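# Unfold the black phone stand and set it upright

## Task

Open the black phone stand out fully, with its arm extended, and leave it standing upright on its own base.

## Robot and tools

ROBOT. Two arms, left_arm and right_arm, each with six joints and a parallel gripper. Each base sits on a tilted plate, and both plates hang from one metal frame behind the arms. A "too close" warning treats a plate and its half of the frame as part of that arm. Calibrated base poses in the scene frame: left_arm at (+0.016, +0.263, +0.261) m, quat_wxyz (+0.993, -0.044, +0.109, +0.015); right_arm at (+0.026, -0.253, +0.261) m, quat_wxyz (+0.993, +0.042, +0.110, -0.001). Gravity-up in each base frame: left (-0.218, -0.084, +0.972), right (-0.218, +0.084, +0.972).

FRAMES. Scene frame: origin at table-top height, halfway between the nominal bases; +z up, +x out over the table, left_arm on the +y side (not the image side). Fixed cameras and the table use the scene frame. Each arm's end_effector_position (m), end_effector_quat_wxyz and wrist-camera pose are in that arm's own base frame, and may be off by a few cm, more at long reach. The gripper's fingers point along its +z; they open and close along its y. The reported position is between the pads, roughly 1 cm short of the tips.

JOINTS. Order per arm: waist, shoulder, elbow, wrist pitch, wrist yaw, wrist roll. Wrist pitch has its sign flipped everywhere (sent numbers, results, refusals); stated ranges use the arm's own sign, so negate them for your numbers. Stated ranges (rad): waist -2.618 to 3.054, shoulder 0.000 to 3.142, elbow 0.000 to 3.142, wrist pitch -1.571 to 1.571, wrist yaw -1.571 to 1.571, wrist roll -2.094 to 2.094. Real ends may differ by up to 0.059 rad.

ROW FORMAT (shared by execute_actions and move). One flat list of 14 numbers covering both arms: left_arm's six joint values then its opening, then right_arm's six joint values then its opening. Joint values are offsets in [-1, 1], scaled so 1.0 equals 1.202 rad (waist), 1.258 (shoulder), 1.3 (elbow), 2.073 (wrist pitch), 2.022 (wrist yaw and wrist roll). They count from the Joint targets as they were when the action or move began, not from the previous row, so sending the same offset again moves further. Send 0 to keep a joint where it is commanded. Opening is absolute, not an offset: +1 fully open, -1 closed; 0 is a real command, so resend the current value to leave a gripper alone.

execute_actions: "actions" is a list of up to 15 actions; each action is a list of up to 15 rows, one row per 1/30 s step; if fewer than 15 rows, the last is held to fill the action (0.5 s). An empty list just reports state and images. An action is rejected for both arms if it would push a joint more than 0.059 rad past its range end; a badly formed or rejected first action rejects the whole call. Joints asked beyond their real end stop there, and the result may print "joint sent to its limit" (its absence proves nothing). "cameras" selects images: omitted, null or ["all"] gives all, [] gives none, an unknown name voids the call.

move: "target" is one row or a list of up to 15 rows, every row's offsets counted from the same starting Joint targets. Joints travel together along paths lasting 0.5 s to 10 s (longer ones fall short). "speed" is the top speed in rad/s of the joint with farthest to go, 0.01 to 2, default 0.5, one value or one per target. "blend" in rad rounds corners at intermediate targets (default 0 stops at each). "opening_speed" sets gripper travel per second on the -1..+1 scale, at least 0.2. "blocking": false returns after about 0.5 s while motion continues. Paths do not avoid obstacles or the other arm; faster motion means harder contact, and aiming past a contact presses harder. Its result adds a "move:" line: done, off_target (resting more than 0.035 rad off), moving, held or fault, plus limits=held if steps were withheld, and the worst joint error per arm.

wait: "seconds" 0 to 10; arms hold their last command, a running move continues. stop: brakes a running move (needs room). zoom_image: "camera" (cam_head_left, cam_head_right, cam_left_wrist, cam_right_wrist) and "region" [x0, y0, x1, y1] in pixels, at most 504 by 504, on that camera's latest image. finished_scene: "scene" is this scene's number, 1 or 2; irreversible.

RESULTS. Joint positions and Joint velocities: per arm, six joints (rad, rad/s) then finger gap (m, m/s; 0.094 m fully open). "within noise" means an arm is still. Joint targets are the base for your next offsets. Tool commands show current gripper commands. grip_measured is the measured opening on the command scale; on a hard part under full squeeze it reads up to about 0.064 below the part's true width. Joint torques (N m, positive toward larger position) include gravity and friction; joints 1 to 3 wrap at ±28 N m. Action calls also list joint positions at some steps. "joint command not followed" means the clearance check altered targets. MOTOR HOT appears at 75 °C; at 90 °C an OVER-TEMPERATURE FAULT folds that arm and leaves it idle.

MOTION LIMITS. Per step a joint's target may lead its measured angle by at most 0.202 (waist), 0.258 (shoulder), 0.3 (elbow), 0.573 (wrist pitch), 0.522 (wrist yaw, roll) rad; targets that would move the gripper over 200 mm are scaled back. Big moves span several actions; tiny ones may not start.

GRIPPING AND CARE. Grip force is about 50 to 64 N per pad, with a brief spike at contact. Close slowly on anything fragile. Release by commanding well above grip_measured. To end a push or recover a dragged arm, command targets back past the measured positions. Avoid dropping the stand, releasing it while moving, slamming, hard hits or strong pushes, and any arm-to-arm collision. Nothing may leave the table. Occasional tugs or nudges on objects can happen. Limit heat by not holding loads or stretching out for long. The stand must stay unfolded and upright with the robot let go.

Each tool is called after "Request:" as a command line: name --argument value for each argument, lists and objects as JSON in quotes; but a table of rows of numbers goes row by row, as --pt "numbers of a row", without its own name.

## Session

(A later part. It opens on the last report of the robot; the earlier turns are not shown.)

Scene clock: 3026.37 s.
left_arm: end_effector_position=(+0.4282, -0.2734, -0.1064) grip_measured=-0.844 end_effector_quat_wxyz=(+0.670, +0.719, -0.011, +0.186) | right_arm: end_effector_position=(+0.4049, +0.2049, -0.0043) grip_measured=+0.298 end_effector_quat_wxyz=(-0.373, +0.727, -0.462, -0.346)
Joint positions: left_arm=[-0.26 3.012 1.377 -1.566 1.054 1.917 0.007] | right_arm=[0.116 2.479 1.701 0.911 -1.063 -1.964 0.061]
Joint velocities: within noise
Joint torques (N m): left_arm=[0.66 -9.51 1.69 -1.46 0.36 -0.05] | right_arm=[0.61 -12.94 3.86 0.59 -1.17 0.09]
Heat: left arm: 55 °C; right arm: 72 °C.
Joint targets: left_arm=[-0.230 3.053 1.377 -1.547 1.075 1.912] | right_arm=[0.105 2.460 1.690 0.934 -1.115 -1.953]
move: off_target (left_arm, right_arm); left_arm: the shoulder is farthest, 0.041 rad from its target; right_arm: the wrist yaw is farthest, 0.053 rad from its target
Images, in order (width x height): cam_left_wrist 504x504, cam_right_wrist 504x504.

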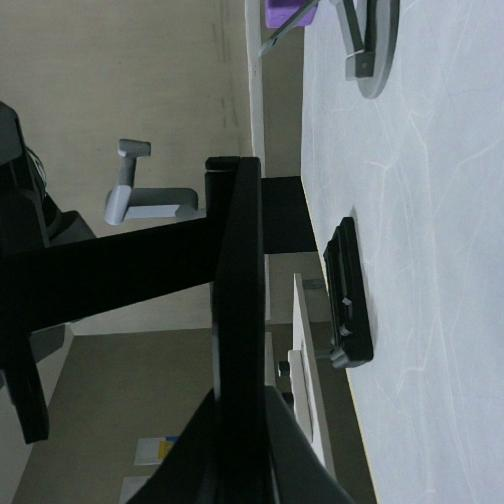

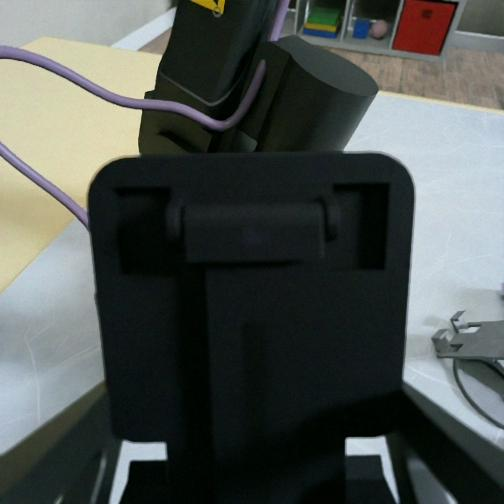

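Request:
move --pt "0 0 0 0 0 0 0.1 0 0 0 0 0 0 -0.8" --pt "0.0832 -0.1216 -0.1092 0 0.0519 0.0188 0.1 0 0 0 0 0 0 -0.8" --opening_speed 0.7 --speed 0.2 --cameras '["cam_left_wrist","cam_right_wrist"]'

Scene clock: 3062.83 s.
left_arm: end_effector_position=(+0.4249, -0.2219, -0.0881) grip_measured=+0.098 end_effector_quat_wxyz=(+0.666, +0.721, -0.006, +0.189) | right_arm: end_effector_position=(+0.4060, +0.2046, -0.0018) grip_measured=+0.298 end_effector_quat_wxyz=(-0.379, +0.721, -0.463, -0.349)
Joint positions: left_arm=[-0.135 2.921 1.243 -1.574 1.167 1.951 0.052] | right_arm=[0.112 2.479 1.701 0.91 -1.079 -1.96 0.061]
Joint velocities: within noise
Joint torques (N m): left_arm=[-1.16 -14.42 0.66 -1.32 0.3 0.04] | right_arm=[0.85 -12.78 3.79 0.62 -1 0.03]
Heat: left arm: 53 °C; right arm: 70 °C.
Joint targets: left_arm=[-0.130 2.900 1.235 -1.547 1.180 1.950] | right_arm=[0.105 2.460 1.690 0.935 -1.115 -1.953]
move: off_target (right_arm); right_arm: the wrist yaw is farthest, 0.036 rad from its target
Images, in order (width x height): cam_left_wrist 504x504, cam_right_wrist 504x504.

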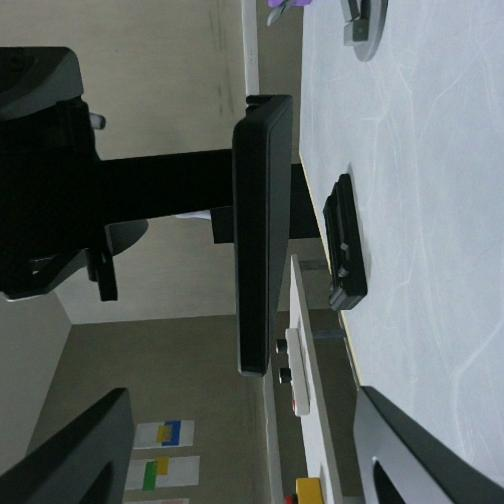

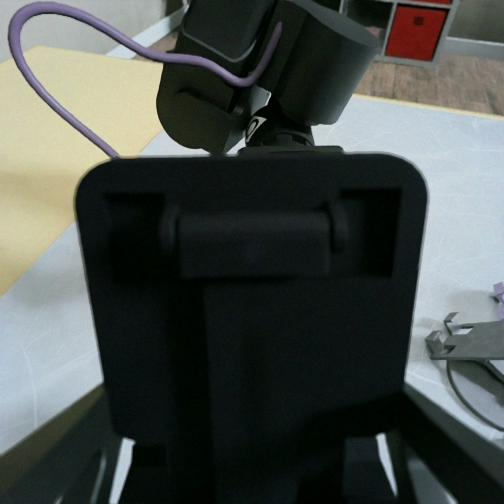

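Request:
move --target '[0,0,0,0,0,0,0.1,-0.0125,0.2226,0.1231,-0.0362,0.0198,-0.0232,-0.8]' --speed 0.2

Scene clock: 3074.03 s.
left_arm: end_effector_position=(+0.4247, -0.2219, -0.0881) grip_measured=+0.098 end_effector_quat_wxyz=(+0.666, +0.721, -0.007, +0.189) | right_arm: end_effector_position=(+0.4164, +0.1972, -0.0753) grip_measured=+0.298 end_effector_quat_wxyz=(-0.363, +0.720, -0.472, -0.357)
Joint positions: left_arm=[-0.135 2.921 1.243 -1.574 1.168 1.952 0.052] | right_arm=[0.096 2.706 1.828 0.873 -1.059 -1.99 0.061]
Joint velocities: within noise
Joint torques (N m): left_arm=[-0.99 -14.49 0.51 -1.3 0.27 0.01] | right_arm=[1.01 -9.13 6.26 0.37 -0.73 -0.16]
Heat: left arm: 56 °C; right arm: 70 °C.
Joint targets: left_arm=[-0.130 2.900 1.235 -1.547 1.180 1.950] | right_arm=[0.090 2.740 1.850 0.859 -1.075 -2.000]
move: done

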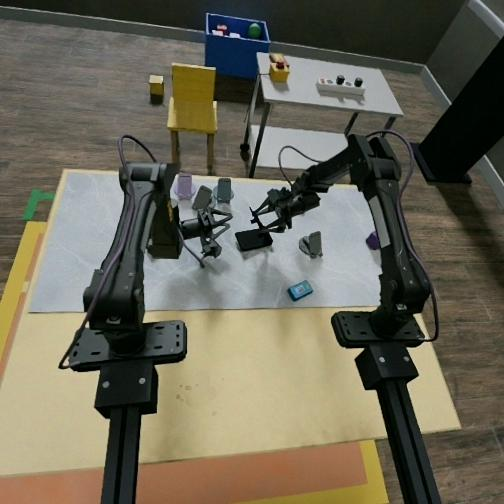

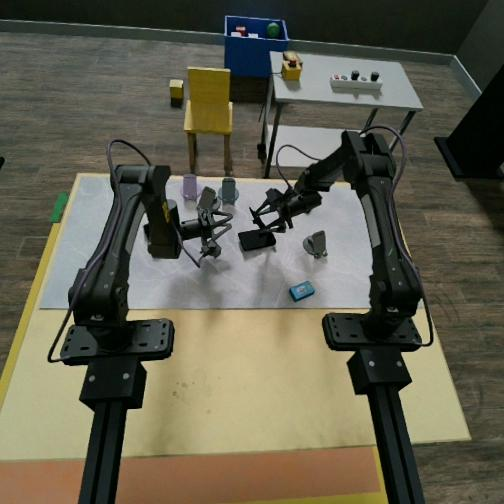

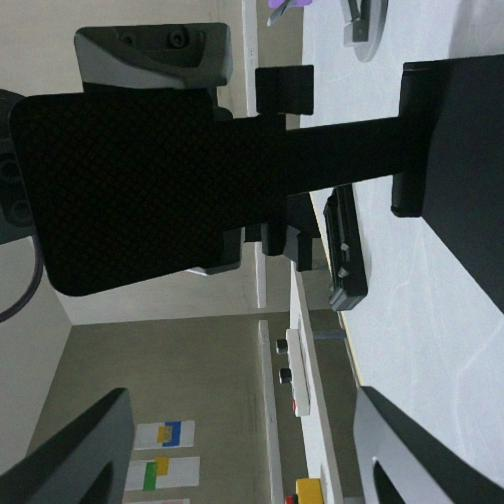

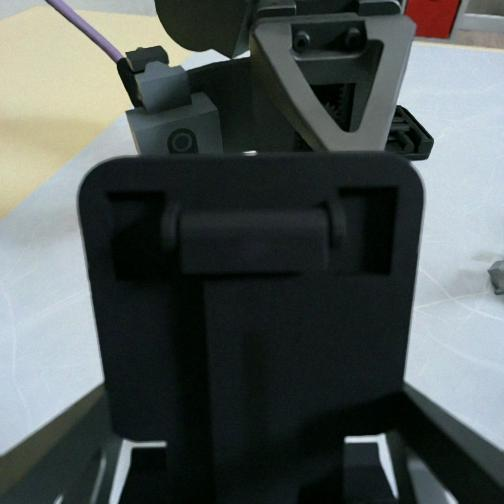

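Request:
move --pt "0 0 0 0 0 0 -1 0 0 0 0 0 0 -0.8" --pt "-0.0308 -0.62 -0.3131 0.5302 -0.1736 -0.4782 -1 0 0 0 0 0 0 -0.8" --opening_speed 1.5 --speed 0.5 --cameras '["cam_left_wrist"]'

Scene clock: 3102.60 s.
left_arm: end_effector_position=(+0.3891, -0.1923, -0.0210) grip_measured=-0.993 end_effector_quat_wxyz=(+0.454, +0.584, +0.640, -0.208) | right_arm: end_effector_position=(+0.4164, +0.1972, -0.0753) grip_measured=+0.298 end_effector_quat_wxyz=(-0.363, +0.720, -0.472, -0.357)
Joint positions: left_arm=[-0.155 2.141 0.839 -0.47 0.824 0.99 0] | right_arm=[0.096 2.706 1.828 0.873 -1.059 -1.99 0.061]
Joint velocities: within noise
Joint torques (N m): left_arm=[-2.3 -13.2 1.96 -0.92 0.43 -0.04] | right_arm=[0.94 -9.26 6.2 0.36 -0.73 -0.12]
Heat: left arm: 59 °C; right arm: 67 °C.
Joint targets: left_arm=[-0.167 2.120 0.828 -0.448 0.829 0.983] | right_arm=[0.090 2.740 1.850 0.859 -1.075 -2.000]
move: done
Images, in order (width x height): cam_left_wrist 504x504.

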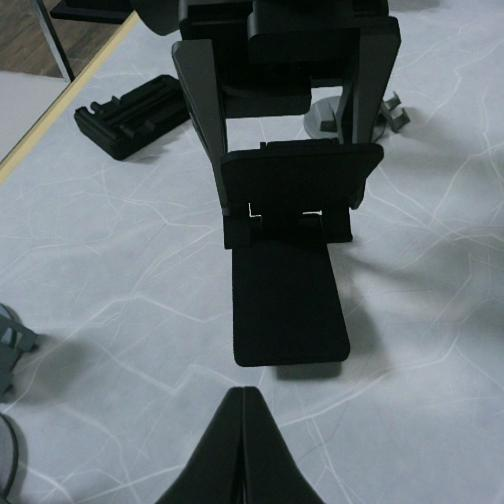

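Request:
move --pt "0.0017 0.3816 0.1469 -0.1278 0 0.5425 -1 0 0 0 0 0 0 -0.8" --pt "-0.1506 0.461 0.2862 -0.1384 -0.0564 0.5425 -1 0 0 0 0 0 0 -0.8" --speed '[0.45,0.3]' --blend '[0.05,0]' --cameras '["cam_left_wrist"]'

Scene clock: 3136.53 s.
left_arm: end_effector_position=(+0.4202, -0.2733, -0.1399) grip_measured=-0.993 end_effector_quat_wxyz=(+0.487, +0.853, +0.170, +0.081) | right_arm: end_effector_position=(+0.4164, +0.1972, -0.0753) grip_measured=+0.298 end_effector_quat_wxyz=(-0.363, +0.720, -0.472, -0.357)
Joint positions: left_arm=[-0.344 2.672 1.191 -0.736 0.712 2.08 0] | right_arm=[0.096 2.706 1.828 0.873 -1.059 -1.99 0.061]
Joint velocities: within noise
Joint torques (N m): left_arm=[-2.41 -10.73 3 -1.31 0.41 0.02] | right_arm=[1.06 -9.25 6.22 0.33 -0.75 -0.15]
Heat: left arm: 58 °C; right arm: 66 °C.
Joint targets: left_arm=[-0.348 2.700 1.200 -0.735 0.715 2.080] | right_arm=[0.090 2.740 1.850 0.859 -1.075 -2.000]
move: done
Images, in order (width x height): cam_left_wrist 504x504.

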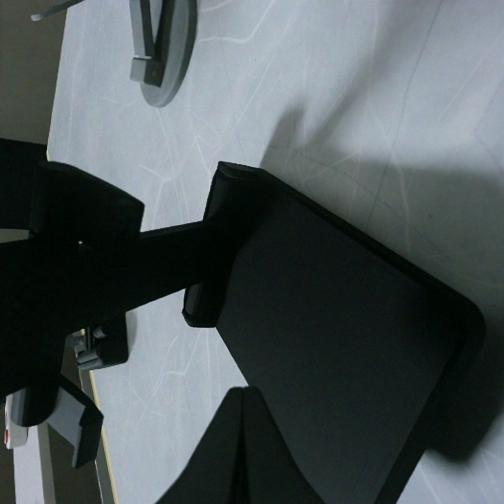

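Request:
move --target '[0.0133,0.1033,0.0769,-0.0072,0.0035,0,-1,0,0,0,0,0,0,-0.8]' --speed 0.1 --cameras '["cam_left_wrist"]'

Scene clock: 3143.30 s.
left_arm: end_effector_position=(+0.4273, -0.2778, -0.1686) grip_measured=-0.993 end_effector_quat_wxyz=(+0.493, +0.851, +0.165, +0.081) | right_arm: end_effector_position=(+0.4178, +0.1963, -0.0773) grip_measured=+0.298 end_effector_quat_wxyz=(-0.361, +0.724, -0.471, -0.351)
Joint positions: left_arm=[-0.344 2.795 1.292 -0.769 0.725 2.081 0] | right_arm=[0.096 2.706 1.828 0.863 -1.048 -1.99 0.061]
Joint velocities: within noise
Joint torques (N m): left_arm=[-1.02 -10.33 2.73 -1.12 0.34 0.01] | right_arm=[0.88 -9.2 6.3 0.44 -0.88 -0.15]
Heat: left arm: 57 °C; right arm: 65 °C.
Joint targets: left_arm=[-0.332 2.830 1.300 -0.750 0.722 2.080] | right_arm=[0.090 2.740 1.850 0.859 -1.075 -2.000]
move: done
Images, in order (width x height): cam_left_wrist 504x504.

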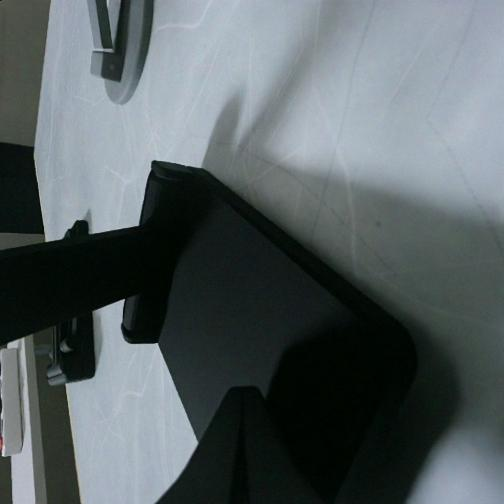

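Request:
move --target '[0,0.06,0,0.03,0,0,-1,0,0,0,0,0,0,-0.8]' --speed 0.1 --cameras '["cam_left_wrist","cam_right_wrist"]'

Scene clock: 3146.90 s.
left_arm: end_effector_position=(+0.4197, -0.2797, -0.1803) grip_measured=-0.993 end_effector_quat_wxyz=(+0.502, +0.848, +0.156, +0.069) | right_arm: end_effector_position=(+0.4158, +0.1944, -0.0836) grip_measured=+0.298 end_effector_quat_wxyz=(-0.352, +0.727, -0.474, -0.349)
Joint positions: left_arm=[-0.344 2.844 1.311 -0.796 0.76 2.084 0] | right_arm=[0.096 2.715 1.828 0.863 -1.029 -1.991 0.061]
Joint velocities: within noise
Joint torques (N m): left_arm=[-1.07 -7.73 0.98 -0.25 0.01 0] | right_arm=[0.92 -9.7 6.2 0.47 -1.08 -0.12]
Heat: left arm: 56 °C; right arm: 65 °C.
Joint targets: left_arm=[-0.332 2.905 1.300 -0.687 0.722 2.080] | right_arm=[0.090 2.740 1.850 0.859 -1.075 -2.000]
move: off_target (left_arm, right_arm); left_arm: the wrist pitch is farthest, 0.108 rad from its target; right_arm: the wrist yaw is farthest, 0.046 rad from its target
Images, in order (width x height): cam_left_wrist 504x504, cam_right_wrist 504x504.

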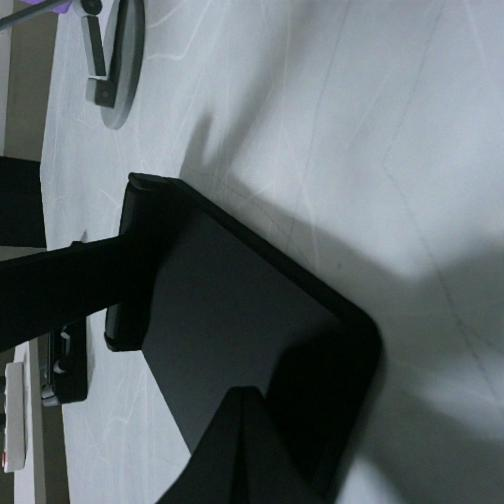

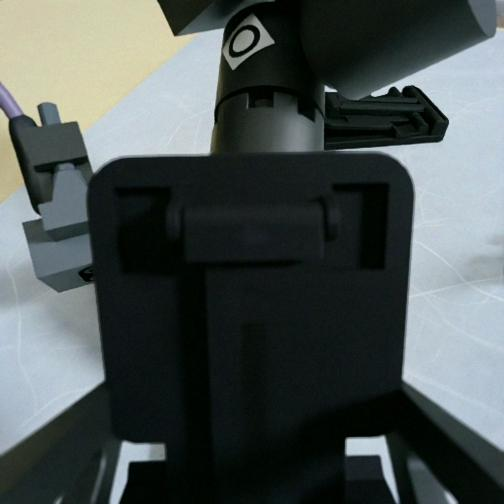

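Request:
move --target '[0,0.01,0,0.005,0,0,-1,-0.0458,-0.1033,-0.0154,0.0487,0.0074,-0.0297,-0.8]' --speed 0.08 --cameras '["cam_left_wrist","cam_right_wrist"]'

Scene clock: 3169.33 s.
left_arm: end_effector_position=(+0.4146, -0.2807, -0.1824) grip_measured=-0.993 end_effector_quat_wxyz=(+0.506, +0.847, +0.151, +0.060) | right_arm: end_effector_position=(+0.4286, +0.1690, -0.0523) grip_measured=+0.298 end_effector_quat_wxyz=(-0.372, +0.728, -0.474, -0.326)
Joint positions: left_arm=[-0.344 2.852 1.311 -0.797 0.782 2.087 0] | right_arm=[0.036 2.643 1.828 0.934 -1.026 -2.052 0.061]
Joint velocities: within noise
Joint torques (N m): left_arm=[-1.1 -7.56 1.09 -0.05 -0.26 -0.06] | right_arm=[1.17 -14.17 4.67 0.76 -0.93 -0.11]
Heat: left arm: 52 °C; right arm: 66 °C.
Joint targets: left_arm=[-0.332 2.918 1.300 -0.677 0.722 2.080] | right_arm=[0.035 2.610 1.830 0.961 -1.060 -2.060]
move: off_target (left_arm); left_arm: the wrist pitch is farthest, 0.121 rad from its target
Images, in order (width x height): cam_left_wrist 504x504, cam_right_wrist 504x504.

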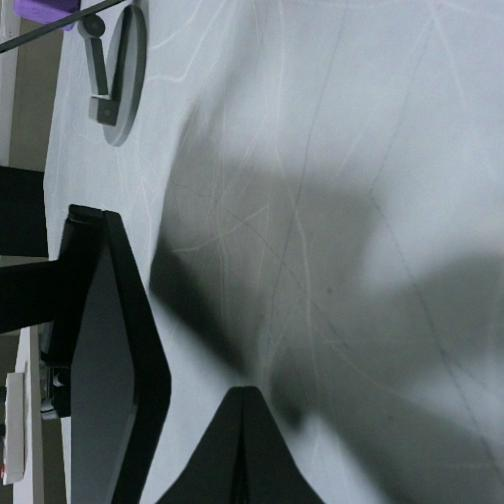

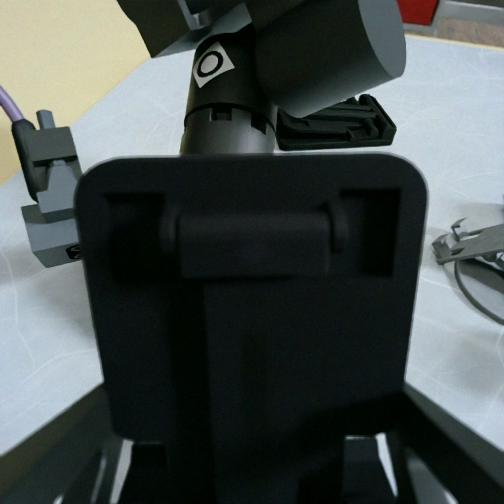

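Request:
move --pt "0 -0.15 0 0 0 0 -1 0 0 0 0 0 0 -0.8" --pt "0.1389 -0.2528 -0.2162 -0.0174 0.0529 0 -1 0 0 0 0 0 0 -0.8" --pt "0.1373 -0.6344 -0.3631 0.1105 0.0529 -0.5425 0.9 0 0 0 0 0 0 -0.8" --speed '[0.3,0.45,0.5]' --blend '[0,0.05,0]'

Scene clock: 3185.93 s.
left_arm: end_effector_position=(+0.3879, -0.1960, -0.0226) grip_measured=+0.898 end_effector_quat_wxyz=(+0.450, +0.588, +0.640, -0.205) | right_arm: end_effector_position=(+0.4285, +0.1691, -0.0520) grip_measured=+0.298 end_effector_quat_wxyz=(-0.372, +0.728, -0.474, -0.327)
Joint positions: left_arm=[-0.169 2.142 0.839 -0.47 0.809 0.989 0.089] | right_arm=[0.036 2.643 1.828 0.935 -1.027 -2.053 0.061]
Joint velocities: within noise
Joint torques (N m): left_arm=[-1.31 -13.18 1.94 -0.93 0.6 -0.1] | right_arm=[1.18 -14.06 4.72 0.74 -0.93 -0.08]
Heat: left arm: 52 °C; right arm: 67 °C.
Joint targets: left_arm=[-0.167 2.120 0.828 -0.448 0.829 0.983] | right_arm=[0.035 2.610 1.830 0.960 -1.060 -2.060]
move: done

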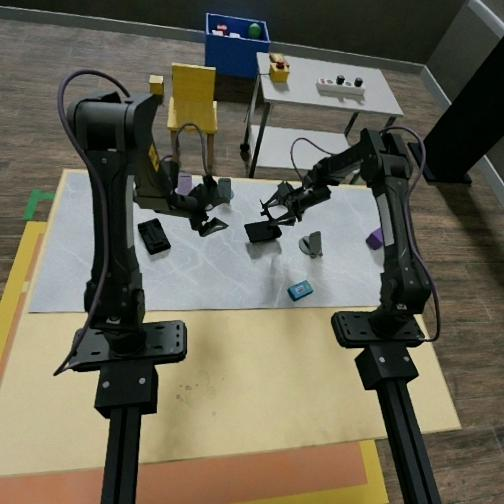

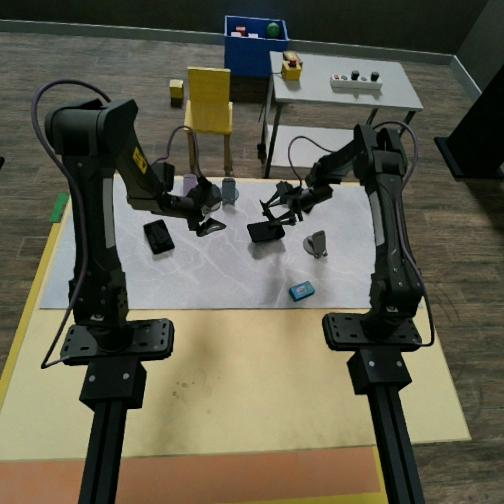

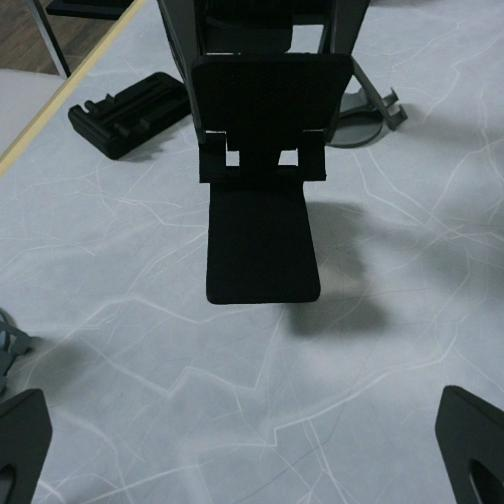

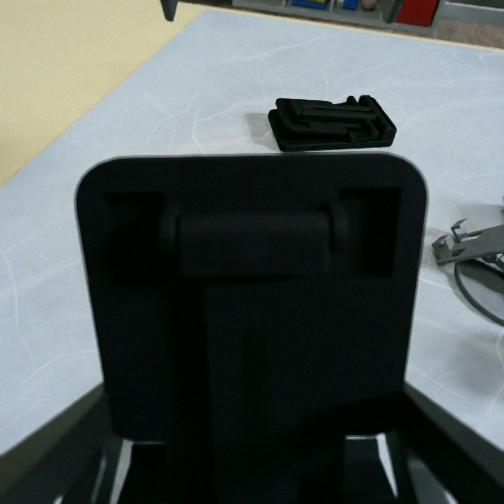

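Request:
move --target '[0,0,0,0,0,0,0.9,0.0291,0.0795,-0.0077,-0.0627,0,0.0124,-0.8]' --speed 0.1 --cameras '["cam_left_wrist","cam_right_wrist"]'

Scene clock: 3221.47 s.
left_arm: end_effector_position=(+0.3878, -0.1960, -0.0227) grip_measured=+0.898 end_effector_quat_wxyz=(+0.450, +0.588, +0.640, -0.205) | right_arm: end_effector_position=(+0.4336, +0.1796, -0.0683) grip_measured=+0.298 end_effector_quat_wxyz=(-0.382, +0.740, -0.457, -0.312)
Joint positions: left_arm=[-0.169 2.142 0.839 -0.469 0.809 0.989 0.089] | right_arm=[0.059 2.676 1.828 0.841 -1.027 -2.043 0.061]
Joint velocities: within noise
Joint torques (N m): left_arm=[-1.21 -13.07 2.02 -0.94 0.55 0] | right_arm=[2.17 -9.25 3.79 0.28 -0.96 0.07]
Heat: left arm: 58 °C; right arm: 67 °C.
Joint targets: left_arm=[-0.167 2.120 0.828 -0.448 0.829 0.983] | right_arm=[0.070 2.710 1.820 0.831 -1.061 -2.035]
move: done
Images, in order (width x height): cam_left_wrist 504x504, cam_right_wrist 504x504.

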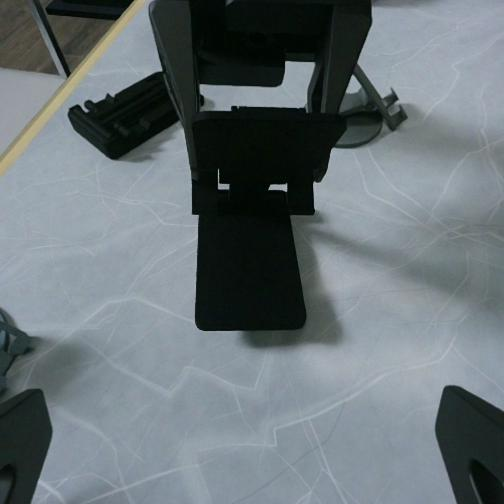

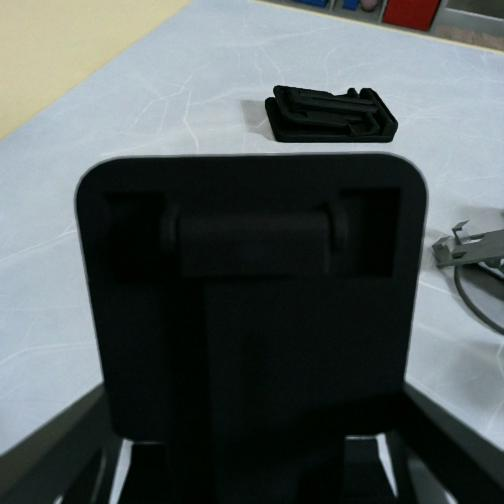

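Request:
move --pt "0 0 0 0 0 0 0.9 0 0.0238 0 0 0 0 -0.8" --pt "0 0 0 0 0 0 0.9 0 0.0238 0 0 0 0 0.95" --opening_speed 0.5 --speed 0.1 --cameras '["cam_left_wrist","cam_right_wrist"]'

Scene clock: 3233.97 s.
left_arm: end_effector_position=(+0.3878, -0.1960, -0.0227) grip_measured=+0.898 end_effector_quat_wxyz=(+0.450, +0.588, +0.640, -0.205) | right_arm: end_effector_position=(+0.4294, +0.1807, -0.0764) grip_measured=+0.947 end_effector_quat_wxyz=(-0.382, +0.733, -0.460, -0.323)
Joint positions: left_arm=[-0.169 2.142 0.839 -0.469 0.809 0.989 0.089] | right_arm=[0.059 2.701 1.828 0.839 -1.042 -2.042 0.091]
Joint velocities: within noise
Joint torques (N m): left_arm=[-1.1 -13.04 1.89 -0.91 0.59 -0.05] | right_arm=[2.22 -8.81 3.66 0.37 -0.8 0.09]
Heat: left arm: 59 °C; right arm: 64 °C.
Joint targets: left_arm=[-0.167 2.120 0.828 -0.448 0.829 0.983] | right_arm=[0.070 2.740 1.820 0.830 -1.060 -2.035]
move: off_target (right_arm); target 2's new numbers were sent with right_arm's shoulder 0.042 rad from that target; right_arm: the shoulder is farthest, 0.039 rad from its target
Images, in order (width x height): cam_left_wrist 504x504, cam_right_wrist 504x504.

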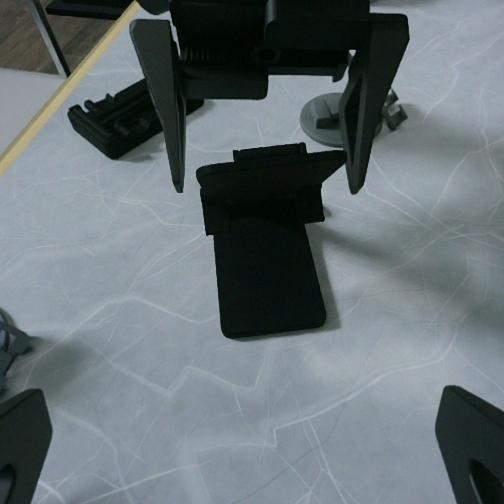

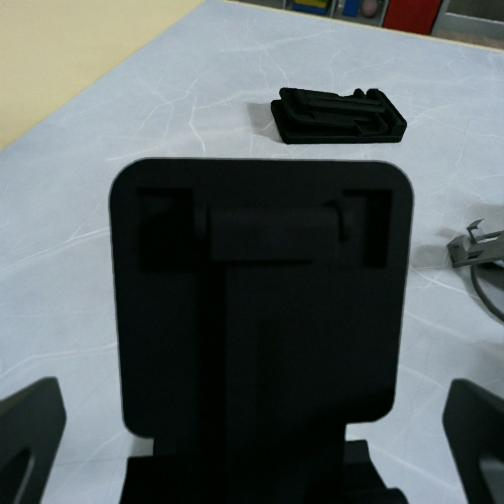

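Request:
move --target '[0,0,0,0,0,0,0.9,0,0,0,0,0,0,-0.8]' --opening_speed 0.7 --cameras '["cam_left_wrist","cam_right_wrist"]'

Scene clock: 3267.00 s.
left_arm: end_effector_position=(+0.3878, -0.1960, -0.0227) grip_measured=+0.898 end_effector_quat_wxyz=(+0.450, +0.588, +0.640, -0.205) | right_arm: end_effector_position=(+0.4296, +0.1809, -0.0762) grip_measured=-0.222 end_effector_quat_wxyz=(-0.383, +0.733, -0.460, -0.323)
Joint positions: left_arm=[-0.169 2.142 0.839 -0.469 0.809 0.989 0.089] | right_arm=[0.059 2.701 1.828 0.838 -1.044 -2.042 0.037]
Joint velocities: within noise
Joint torques (N m): left_arm=[-1.2 -13.04 1.98 -0.89 0.56 -0.02] | right_arm=[2.24 -8.94 3.55 0.35 -0.75 0.04]
Heat: left arm: 60 °C; right arm: 64 °C.
Joint targets: left_arm=[-0.167 2.120 0.828 -0.448 0.829 0.983] | right_arm=[0.070 2.740 1.820 0.831 -1.060 -2.035]
move: off_target (right_arm); right_arm: the shoulder is farthest, 0.039 rad from its target
Images, in order (width x height): cam_left_wrist 504x504, cam_right_wrist 504x504.

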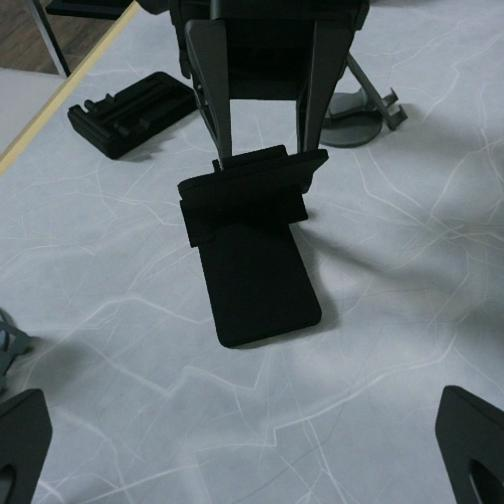

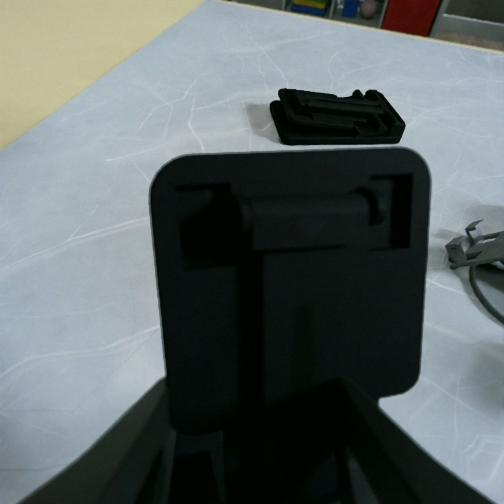

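Request:
move --target '[0,0,0,0,0,0,0.9,0,0,0,0,0,0,0.95]' --opening_speed 0.7 --cameras '["cam_left_wrist","cam_right_wrist"]'

Scene clock: 3272.40 s.
left_arm: end_effector_position=(+0.3878, -0.1960, -0.0227) grip_measured=+0.898 end_effector_quat_wxyz=(+0.450, +0.588, +0.640, -0.205) | right_arm: end_effector_position=(+0.4297, +0.1809, -0.0762) grip_measured=+0.947 end_effector_quat_wxyz=(-0.383, +0.733, -0.460, -0.323)
Joint positions: left_arm=[-0.169 2.142 0.839 -0.469 0.809 0.989 0.089] | right_arm=[0.059 2.701 1.828 0.837 -1.044 -2.042 0.091]
Joint velocities: within noise
Joint torques (N m): left_arm=[-1.24 -13.24 2.09 -0.93 0.59 -0.02] | right_arm=[2.33 -8.69 3.75 0.39 -0.75 0.05]
Heat: left arm: 60 °C; right arm: 64 °C.
Joint targets: left_arm=[-0.167 2.120 0.828 -0.448 0.829 0.983] | right_arm=[0.070 2.740 1.820 0.831 -1.060 -2.035]
move: off_target (right_arm); right_arm: the shoulder is farthest, 0.039 rad from its target
Images, in order (width x height): cam_left_wrist 504x504, cam_right_wrist 504x504.

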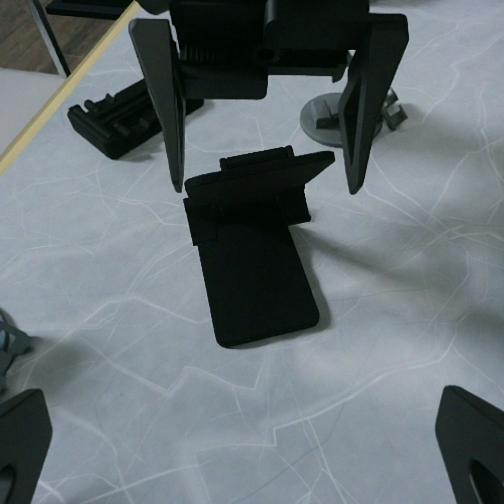

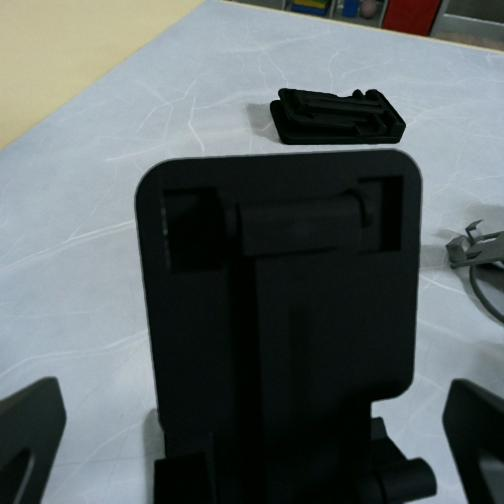

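Request:
move --target '[0,0,0,0,0,0,0.9,0.0291,-0.0715,-0.0077,-0.027,-0.002,0.0593,0.95]' --speed 0.15 --cameras '["cam_left_wrist","cam_right_wrist"]'

Scene clock: 3285.97 s.
left_arm: end_effector_position=(+0.3877, -0.1960, -0.0228) grip_measured=+0.898 end_effector_quat_wxyz=(+0.450, +0.588, +0.640, -0.205) | right_arm: end_effector_position=(+0.4331, +0.1973, -0.0715) grip_measured=+0.947 end_effector_quat_wxyz=(-0.374, +0.723, -0.477, -0.331)
Joint positions: left_arm=[-0.169 2.142 0.839 -0.468 0.809 0.989 0.089] | right_arm=[0.096 2.688 1.828 0.788 -1.044 -1.923 0.091]
Joint velocities: within noise
Joint torques (N m): left_arm=[-1.25 -13.12 2.04 -0.89 0.6 -0.06] | right_arm=[2.07 -14.61 2.93 0.21 -0.81 0.05]
Heat: left arm: 61 °C; right arm: 64 °C.
Joint targets: left_arm=[-0.167 2.120 0.828 -0.448 0.829 0.983] | right_arm=[0.105 2.650 1.810 0.774 -1.064 -1.915]
move: off_target (right_arm); right_arm: the shoulder is farthest, 0.038 rad from its target
Images, in order (width x height): cam_left_wrist 504x504, cam_right_wrist 504x504.

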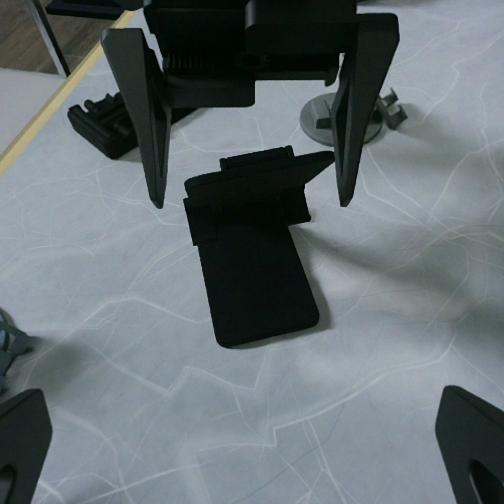

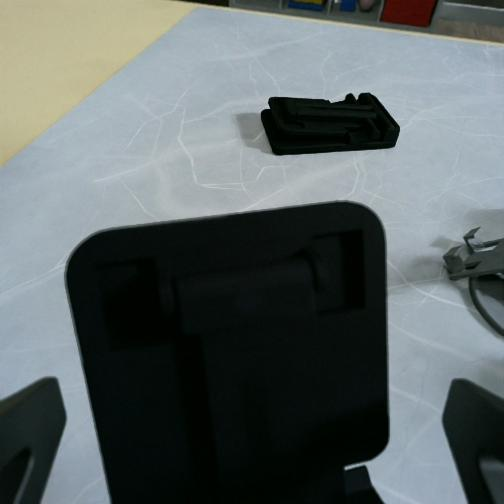

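Request:
move --target '[0,0,0,0,0,0,0.9,0,0,0,0,0,0,-0.8]' --opening_speed 0.7 --cameras '["cam_left_wrist","cam_right_wrist"]'

Scene clock: 3294.43 s.
left_arm: end_effector_position=(+0.3877, -0.1960, -0.0228) grip_measured=+0.898 end_effector_quat_wxyz=(+0.450, +0.588, +0.640, -0.205) | right_arm: end_effector_position=(+0.4333, +0.1974, -0.0714) grip_measured=+0.299 end_effector_quat_wxyz=(-0.374, +0.723, -0.477, -0.331)
Joint positions: left_arm=[-0.169 2.142 0.839 -0.468 0.809 0.989 0.089] | right_arm=[0.096 2.688 1.828 0.788 -1.045 -1.923 0.061]
Joint velocities: within noise
Joint torques (N m): left_arm=[-1.05 -13.22 1.98 -0.93 0.59 -0.03] | right_arm=[2.07 -14.5 2.97 0.19 -0.76 0.08]
Heat: left arm: 61 °C; right arm: 66 °C.
Joint targets: left_arm=[-0.167 2.120 0.828 -0.448 0.829 0.983] | right_arm=[0.105 2.650 1.810 0.775 -1.064 -1.915]
move: off_target (right_arm); right_arm: the shoulder is farthest, 0.038 rad from its target
Images, in order (width x height): cam_left_wrist 504x504, cam_right_wrist 504x504.

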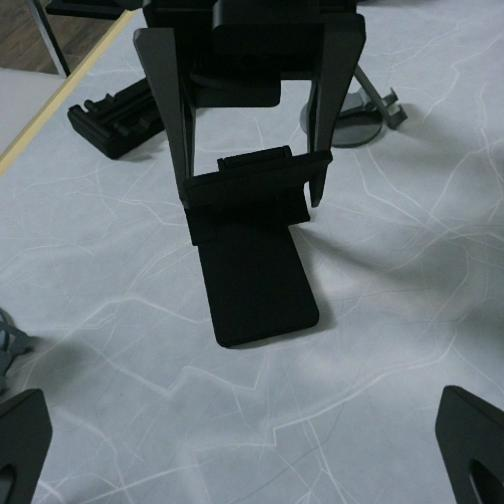

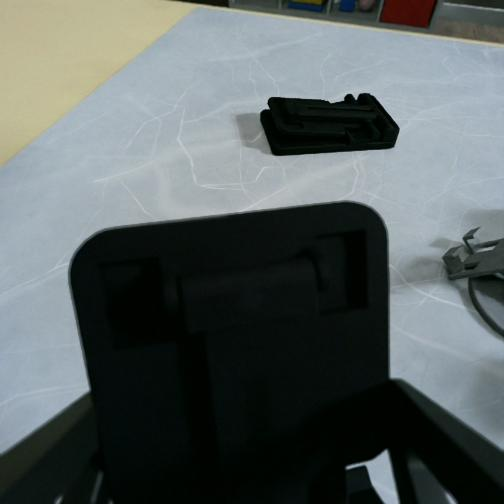

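Request:
move --pt "0 0 0 0 0 0 0.95 0 0 0 0 0 0 0.95" --pt "-0.0067 0.5771 0.2938 -0.2301 0.0717 -0.0692 0.95 -0.0782 0 0.0769 0.1114 0.0134 -0.0643 0.95" --opening_speed 0.7 --speed '[0.3,0.35]'

Scene clock: 3319.40 s.
left_arm: end_effector_position=(+0.4195, -0.2180, -0.1594) grip_measured=+0.948 end_effector_quat_wxyz=(+0.491, +0.561, +0.610, -0.268) | right_arm: end_effector_position=(+0.4348, +0.1608, -0.0571) grip_measured=+0.947 end_effector_quat_wxyz=(-0.367, +0.713, -0.492, -0.338)
Joint positions: left_arm=[-0.169 2.826 1.202 -0.92 0.954 0.849 0.092] | right_arm=[0.016 2.688 1.891 0.984 -1.031 -2.037 0.091]
Joint velocities: within noise
Joint torques (N m): left_arm=[-2.18 -10.78 1.62 -1.32 0.6 -0.07] | right_arm=[0.79 -14.65 6.22 0.74 -0.6 -0.14]
Heat: left arm: 60 °C; right arm: 67 °C.
Joint targets: left_arm=[-0.175 2.846 1.209 -0.925 0.974 0.843] | right_arm=[0.011 2.650 1.910 1.005 -1.037 -2.045]
move: off_target (right_arm); right_arm: the shoulder is farthest, 0.038 rad from its target

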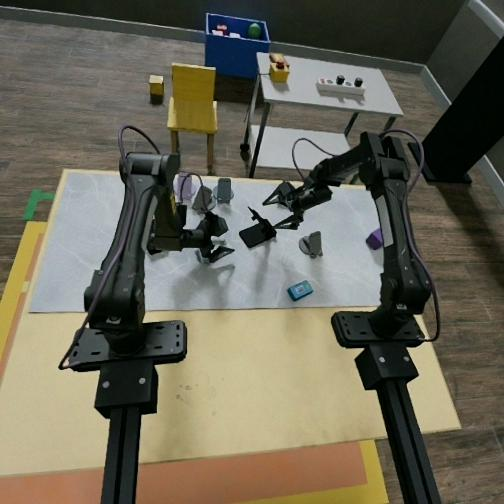

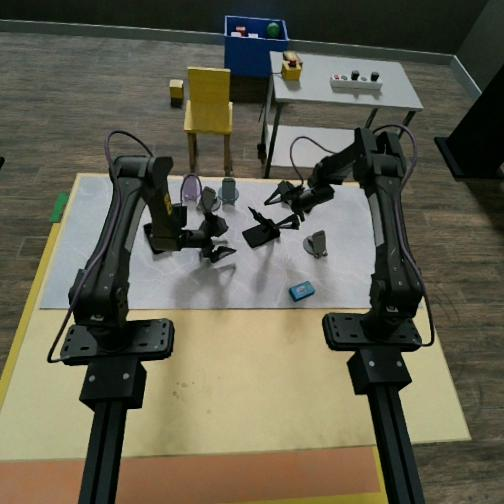

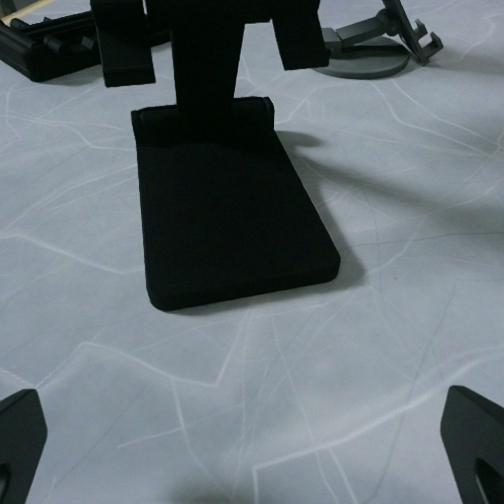

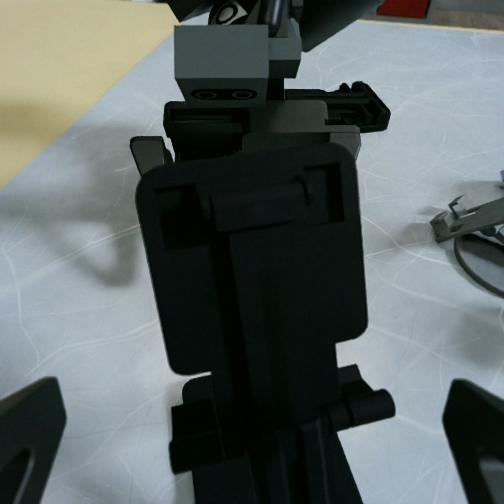

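Request:
move --target '[-0.1265,0.1129,0.2008,-0.0039,-0.0687,-0.0722,0.95,0,0,0,0,0,0,0.95]' --speed 0.15 --cameras '["cam_left_wrist"]'

Scene clock: 3331.77 s.
left_arm: end_effector_position=(+0.4505, -0.2852, -0.1764) grip_measured=+0.948 end_effector_quat_wxyz=(+0.499, +0.561, +0.606, -0.265) | right_arm: end_effector_position=(+0.4347, +0.1608, -0.0571) grip_measured=+0.947 end_effector_quat_wxyz=(-0.367, +0.713, -0.492, -0.338)
Joint positions: left_arm=[-0.316 2.959 1.46 -0.929 0.834 0.703 0.092] | right_arm=[0.016 2.688 1.891 0.985 -1.031 -2.038 0.091]
Joint velocities: within noise
Joint torques (N m): left_arm=[-3.15 -11.07 2.86 -1.52 0.34 -0.05] | right_arm=[0.81 -14.56 6.31 0.76 -0.62 -0.11]
Heat: left arm: 58 °C; right arm: 68 °C.
Joint targets: left_arm=[-0.327 2.988 1.471 -0.933 0.835 0.697] | right_arm=[0.011 2.650 1.910 1.005 -1.037 -2.045]
move: off_target (right_arm); right_arm: the shoulder is farthest, 0.038 rad from its target
Images, in order (width x height): cam_left_wrist 504x504.

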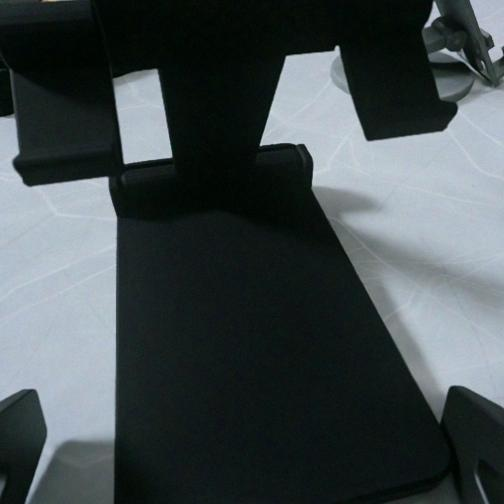

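Request:
move --target '[0,0,0,0,0,0,0.2,0,0,0,0,0,0,0.95]' --opening_speed 0.3 --cameras '["cam_left_wrist","cam_right_wrist"]'

Scene clock: 3339.60 s.
left_arm: end_effector_position=(+0.4506, -0.2851, -0.1764) grip_measured=+0.487 end_effector_quat_wxyz=(+0.498, +0.561, +0.606, -0.265) | right_arm: end_effector_position=(+0.4347, +0.1608, -0.0571) grip_measured=+0.947 end_effector_quat_wxyz=(-0.366, +0.713, -0.492, -0.338)
Joint positions: left_arm=[-0.316 2.959 1.46 -0.929 0.833 0.702 0.07] | right_arm=[0.016 2.688 1.891 0.986 -1.031 -2.038 0.091]
Joint velocities: within noise
Joint torques (N m): left_arm=[-3.11 -11.15 2.77 -1.52 0.38 -0.04] | right_arm=[0.77 -14.54 6.41 0.73 -0.61 -0.11]
Heat: left arm: 57 °C; right arm: 68 °C.
Joint targets: left_arm=[-0.327 2.988 1.471 -0.933 0.835 0.697] | right_arm=[0.011 2.650 1.910 1.006 -1.037 -2.045]
move: off_target (right_arm); right_arm: the shoulder is farthest, 0.038 rad from its target
Images, in order (width x height): cam_left_wrist 504x504, cam_right_wrist 504x504.

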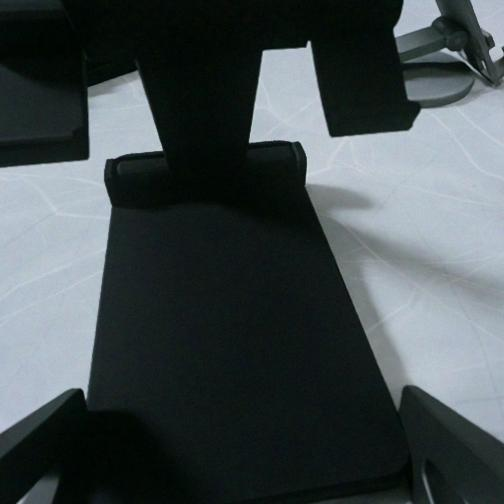

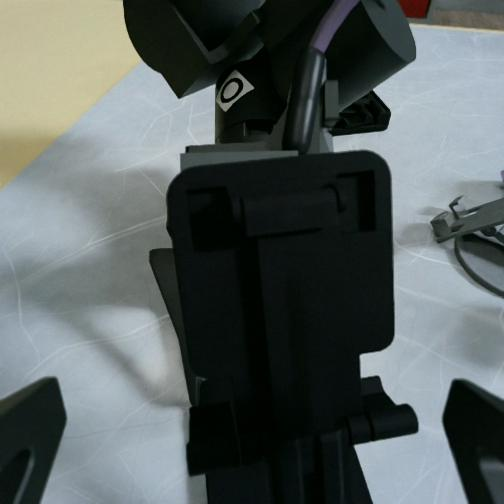

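Request:
move --target '[0,0,0,0,0,0,0.2,0.089,0.1622,0.1654,0.0579,0.0183,-0.0124,0.95]' --speed 0.15 --cameras '["cam_left_wrist","cam_right_wrist"]'

Scene clock: 3360.00 s.
left_arm: end_effector_position=(+0.4506, -0.2851, -0.1764) grip_measured=+0.487 end_effector_quat_wxyz=(+0.498, +0.561, +0.606, -0.265) | right_arm: end_effector_position=(+0.4343, +0.1992, -0.0739) grip_measured=+0.947 end_effector_quat_wxyz=(-0.332, +0.744, -0.459, -0.355)
Joint positions: left_arm=[-0.316 2.959 1.46 -0.929 0.833 0.702 0.07] | right_arm=[0.11 2.816 2.102 1.105 -0.995 -2.062 0.091]
Joint velocities: within noise
Joint torques (N m): left_arm=[-3.08 -11.17 3 -1.51 0.34 -0.02] | right_arm=[2.22 -9.58 6.78 0.79 -0.56 -0.13]
Heat: left arm: 56 °C; right arm: 68 °C.
Joint targets: left_arm=[-0.327 2.988 1.471 -0.933 0.835 0.697] | right_arm=[0.118 2.854 2.125 1.126 -1.000 -2.070]
move: off_target (right_arm); right_arm: the shoulder is farthest, 0.038 rad from its target
Images, in order (width x height): cam_left_wrist 504x504, cam_right_wrist 504x504.

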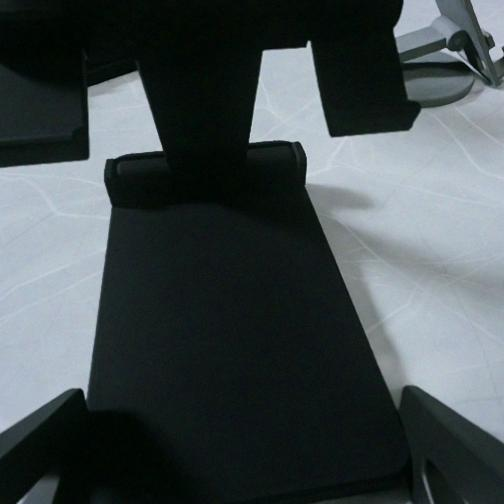

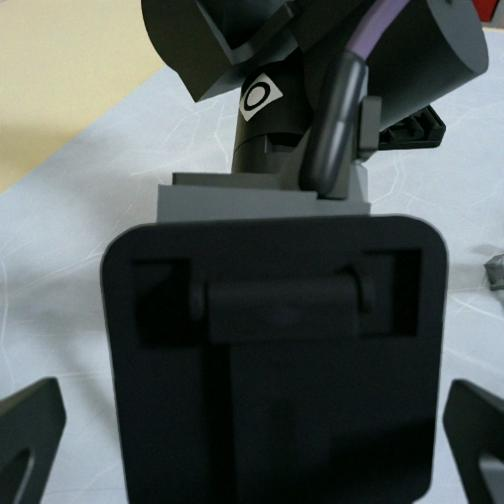

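Request:
move --target '[0,0,0,0,0,0,0.2,0,0,0,0,0,0,-0.8]' --opening_speed 0.7 --cameras '["cam_left_wrist","cam_right_wrist"]'

Scene clock: 3365.87 s.
left_arm: end_effector_position=(+0.4491, -0.2866, -0.1769) grip_measured=+0.487 end_effector_quat_wxyz=(+0.498, +0.562, +0.604, -0.266) | right_arm: end_effector_position=(+0.4361, +0.1992, -0.0728) grip_measured=+0.320 end_effector_quat_wxyz=(-0.333, +0.746, -0.457, -0.352)
Joint positions: left_arm=[-0.319 2.961 1.46 -0.93 0.835 0.704 0.07] | right_arm=[0.11 2.816 2.11 1.105 -0.993 -2.063 0.062]
Joint velocities: within noise
Joint torques (N m): left_arm=[-3.08 -11.19 3.02 -1.54 0.35 -0.06] | right_arm=[2.17 -9.55 6.22 0.78 -0.6 -0.09]
Heat: left arm: 56 °C; right arm: 67 °C.
Joint targets: left_arm=[-0.327 2.988 1.471 -0.933 0.835 0.697] | right_arm=[0.118 2.854 2.125 1.125 -1.001 -2.070]
move: off_target (right_arm); right_arm: the shoulder is farthest, 0.038 rad from its target
Images, in order (width x height): cam_left_wrist 504x504, cam_right_wrist 504x504.

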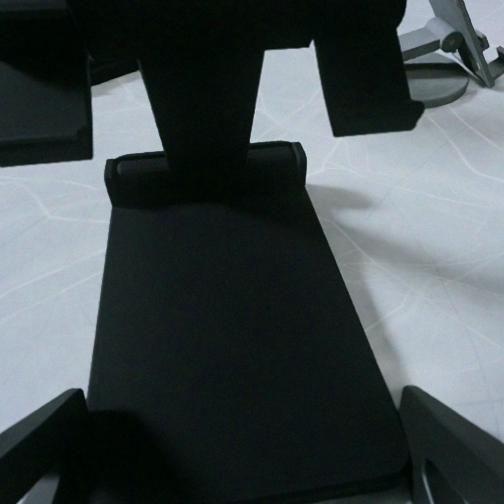

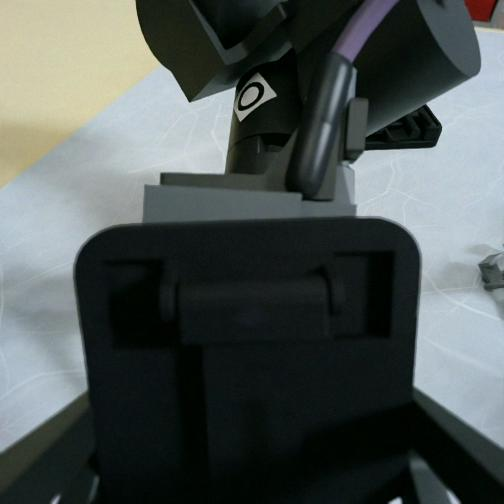

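Request:
move --target '[0,0.0238,0,0.0096,0,0,0.2,-0.0424,-0.0668,0.0531,0.0661,0,-0.0074,-0.8]' --speed 0.08 --cameras '["cam_left_wrist","cam_right_wrist"]'

Scene clock: 3398.10 s.
left_arm: end_effector_position=(+0.4489, -0.2958, -0.1699) grip_measured=+0.487 end_effector_quat_wxyz=(+0.506, +0.560, +0.594, -0.279) | right_arm: end_effector_position=(+0.4391, +0.1878, -0.0616) grip_measured=+0.320 end_effector_quat_wxyz=(-0.323, +0.742, -0.467, -0.356)
Joint positions: left_arm=[-0.331 2.967 1.477 -0.958 0.856 0.669 0.07] | right_arm=[0.088 2.816 2.162 1.196 -0.976 -2.081 0.062]
Joint velocities: within noise
Joint torques (N m): left_arm=[-1.92 -9.17 2 -1.06 0.16 0.36] | right_arm=[0.05 -15.83 7.95 1.32 -0.76 -0.05]
Heat: left arm: 56 °C; right arm: 66 °C.
Joint targets: left_arm=[-0.327 3.018 1.471 -0.913 0.835 0.697] | right_arm=[0.067 2.770 2.194 1.263 -1.001 -2.082]
joint sent to its limit (right arm) — the wrist roll, lower limit.
move: off_target (left_arm, right_arm); left_arm: the shoulder is farthest, 0.051 rad from its target; right_arm: the wrist pitch is farthest, 0.066 rad from its target
Images, in order (width x height): cam_left_wrist 504x504, cam_right_wrist 504x504.

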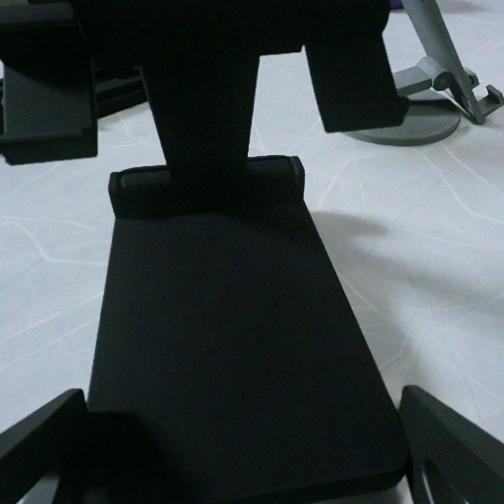

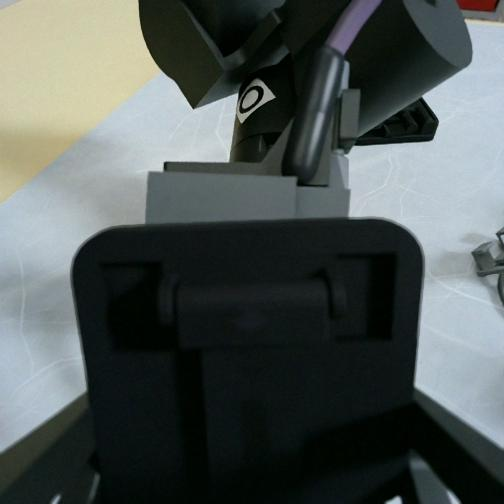

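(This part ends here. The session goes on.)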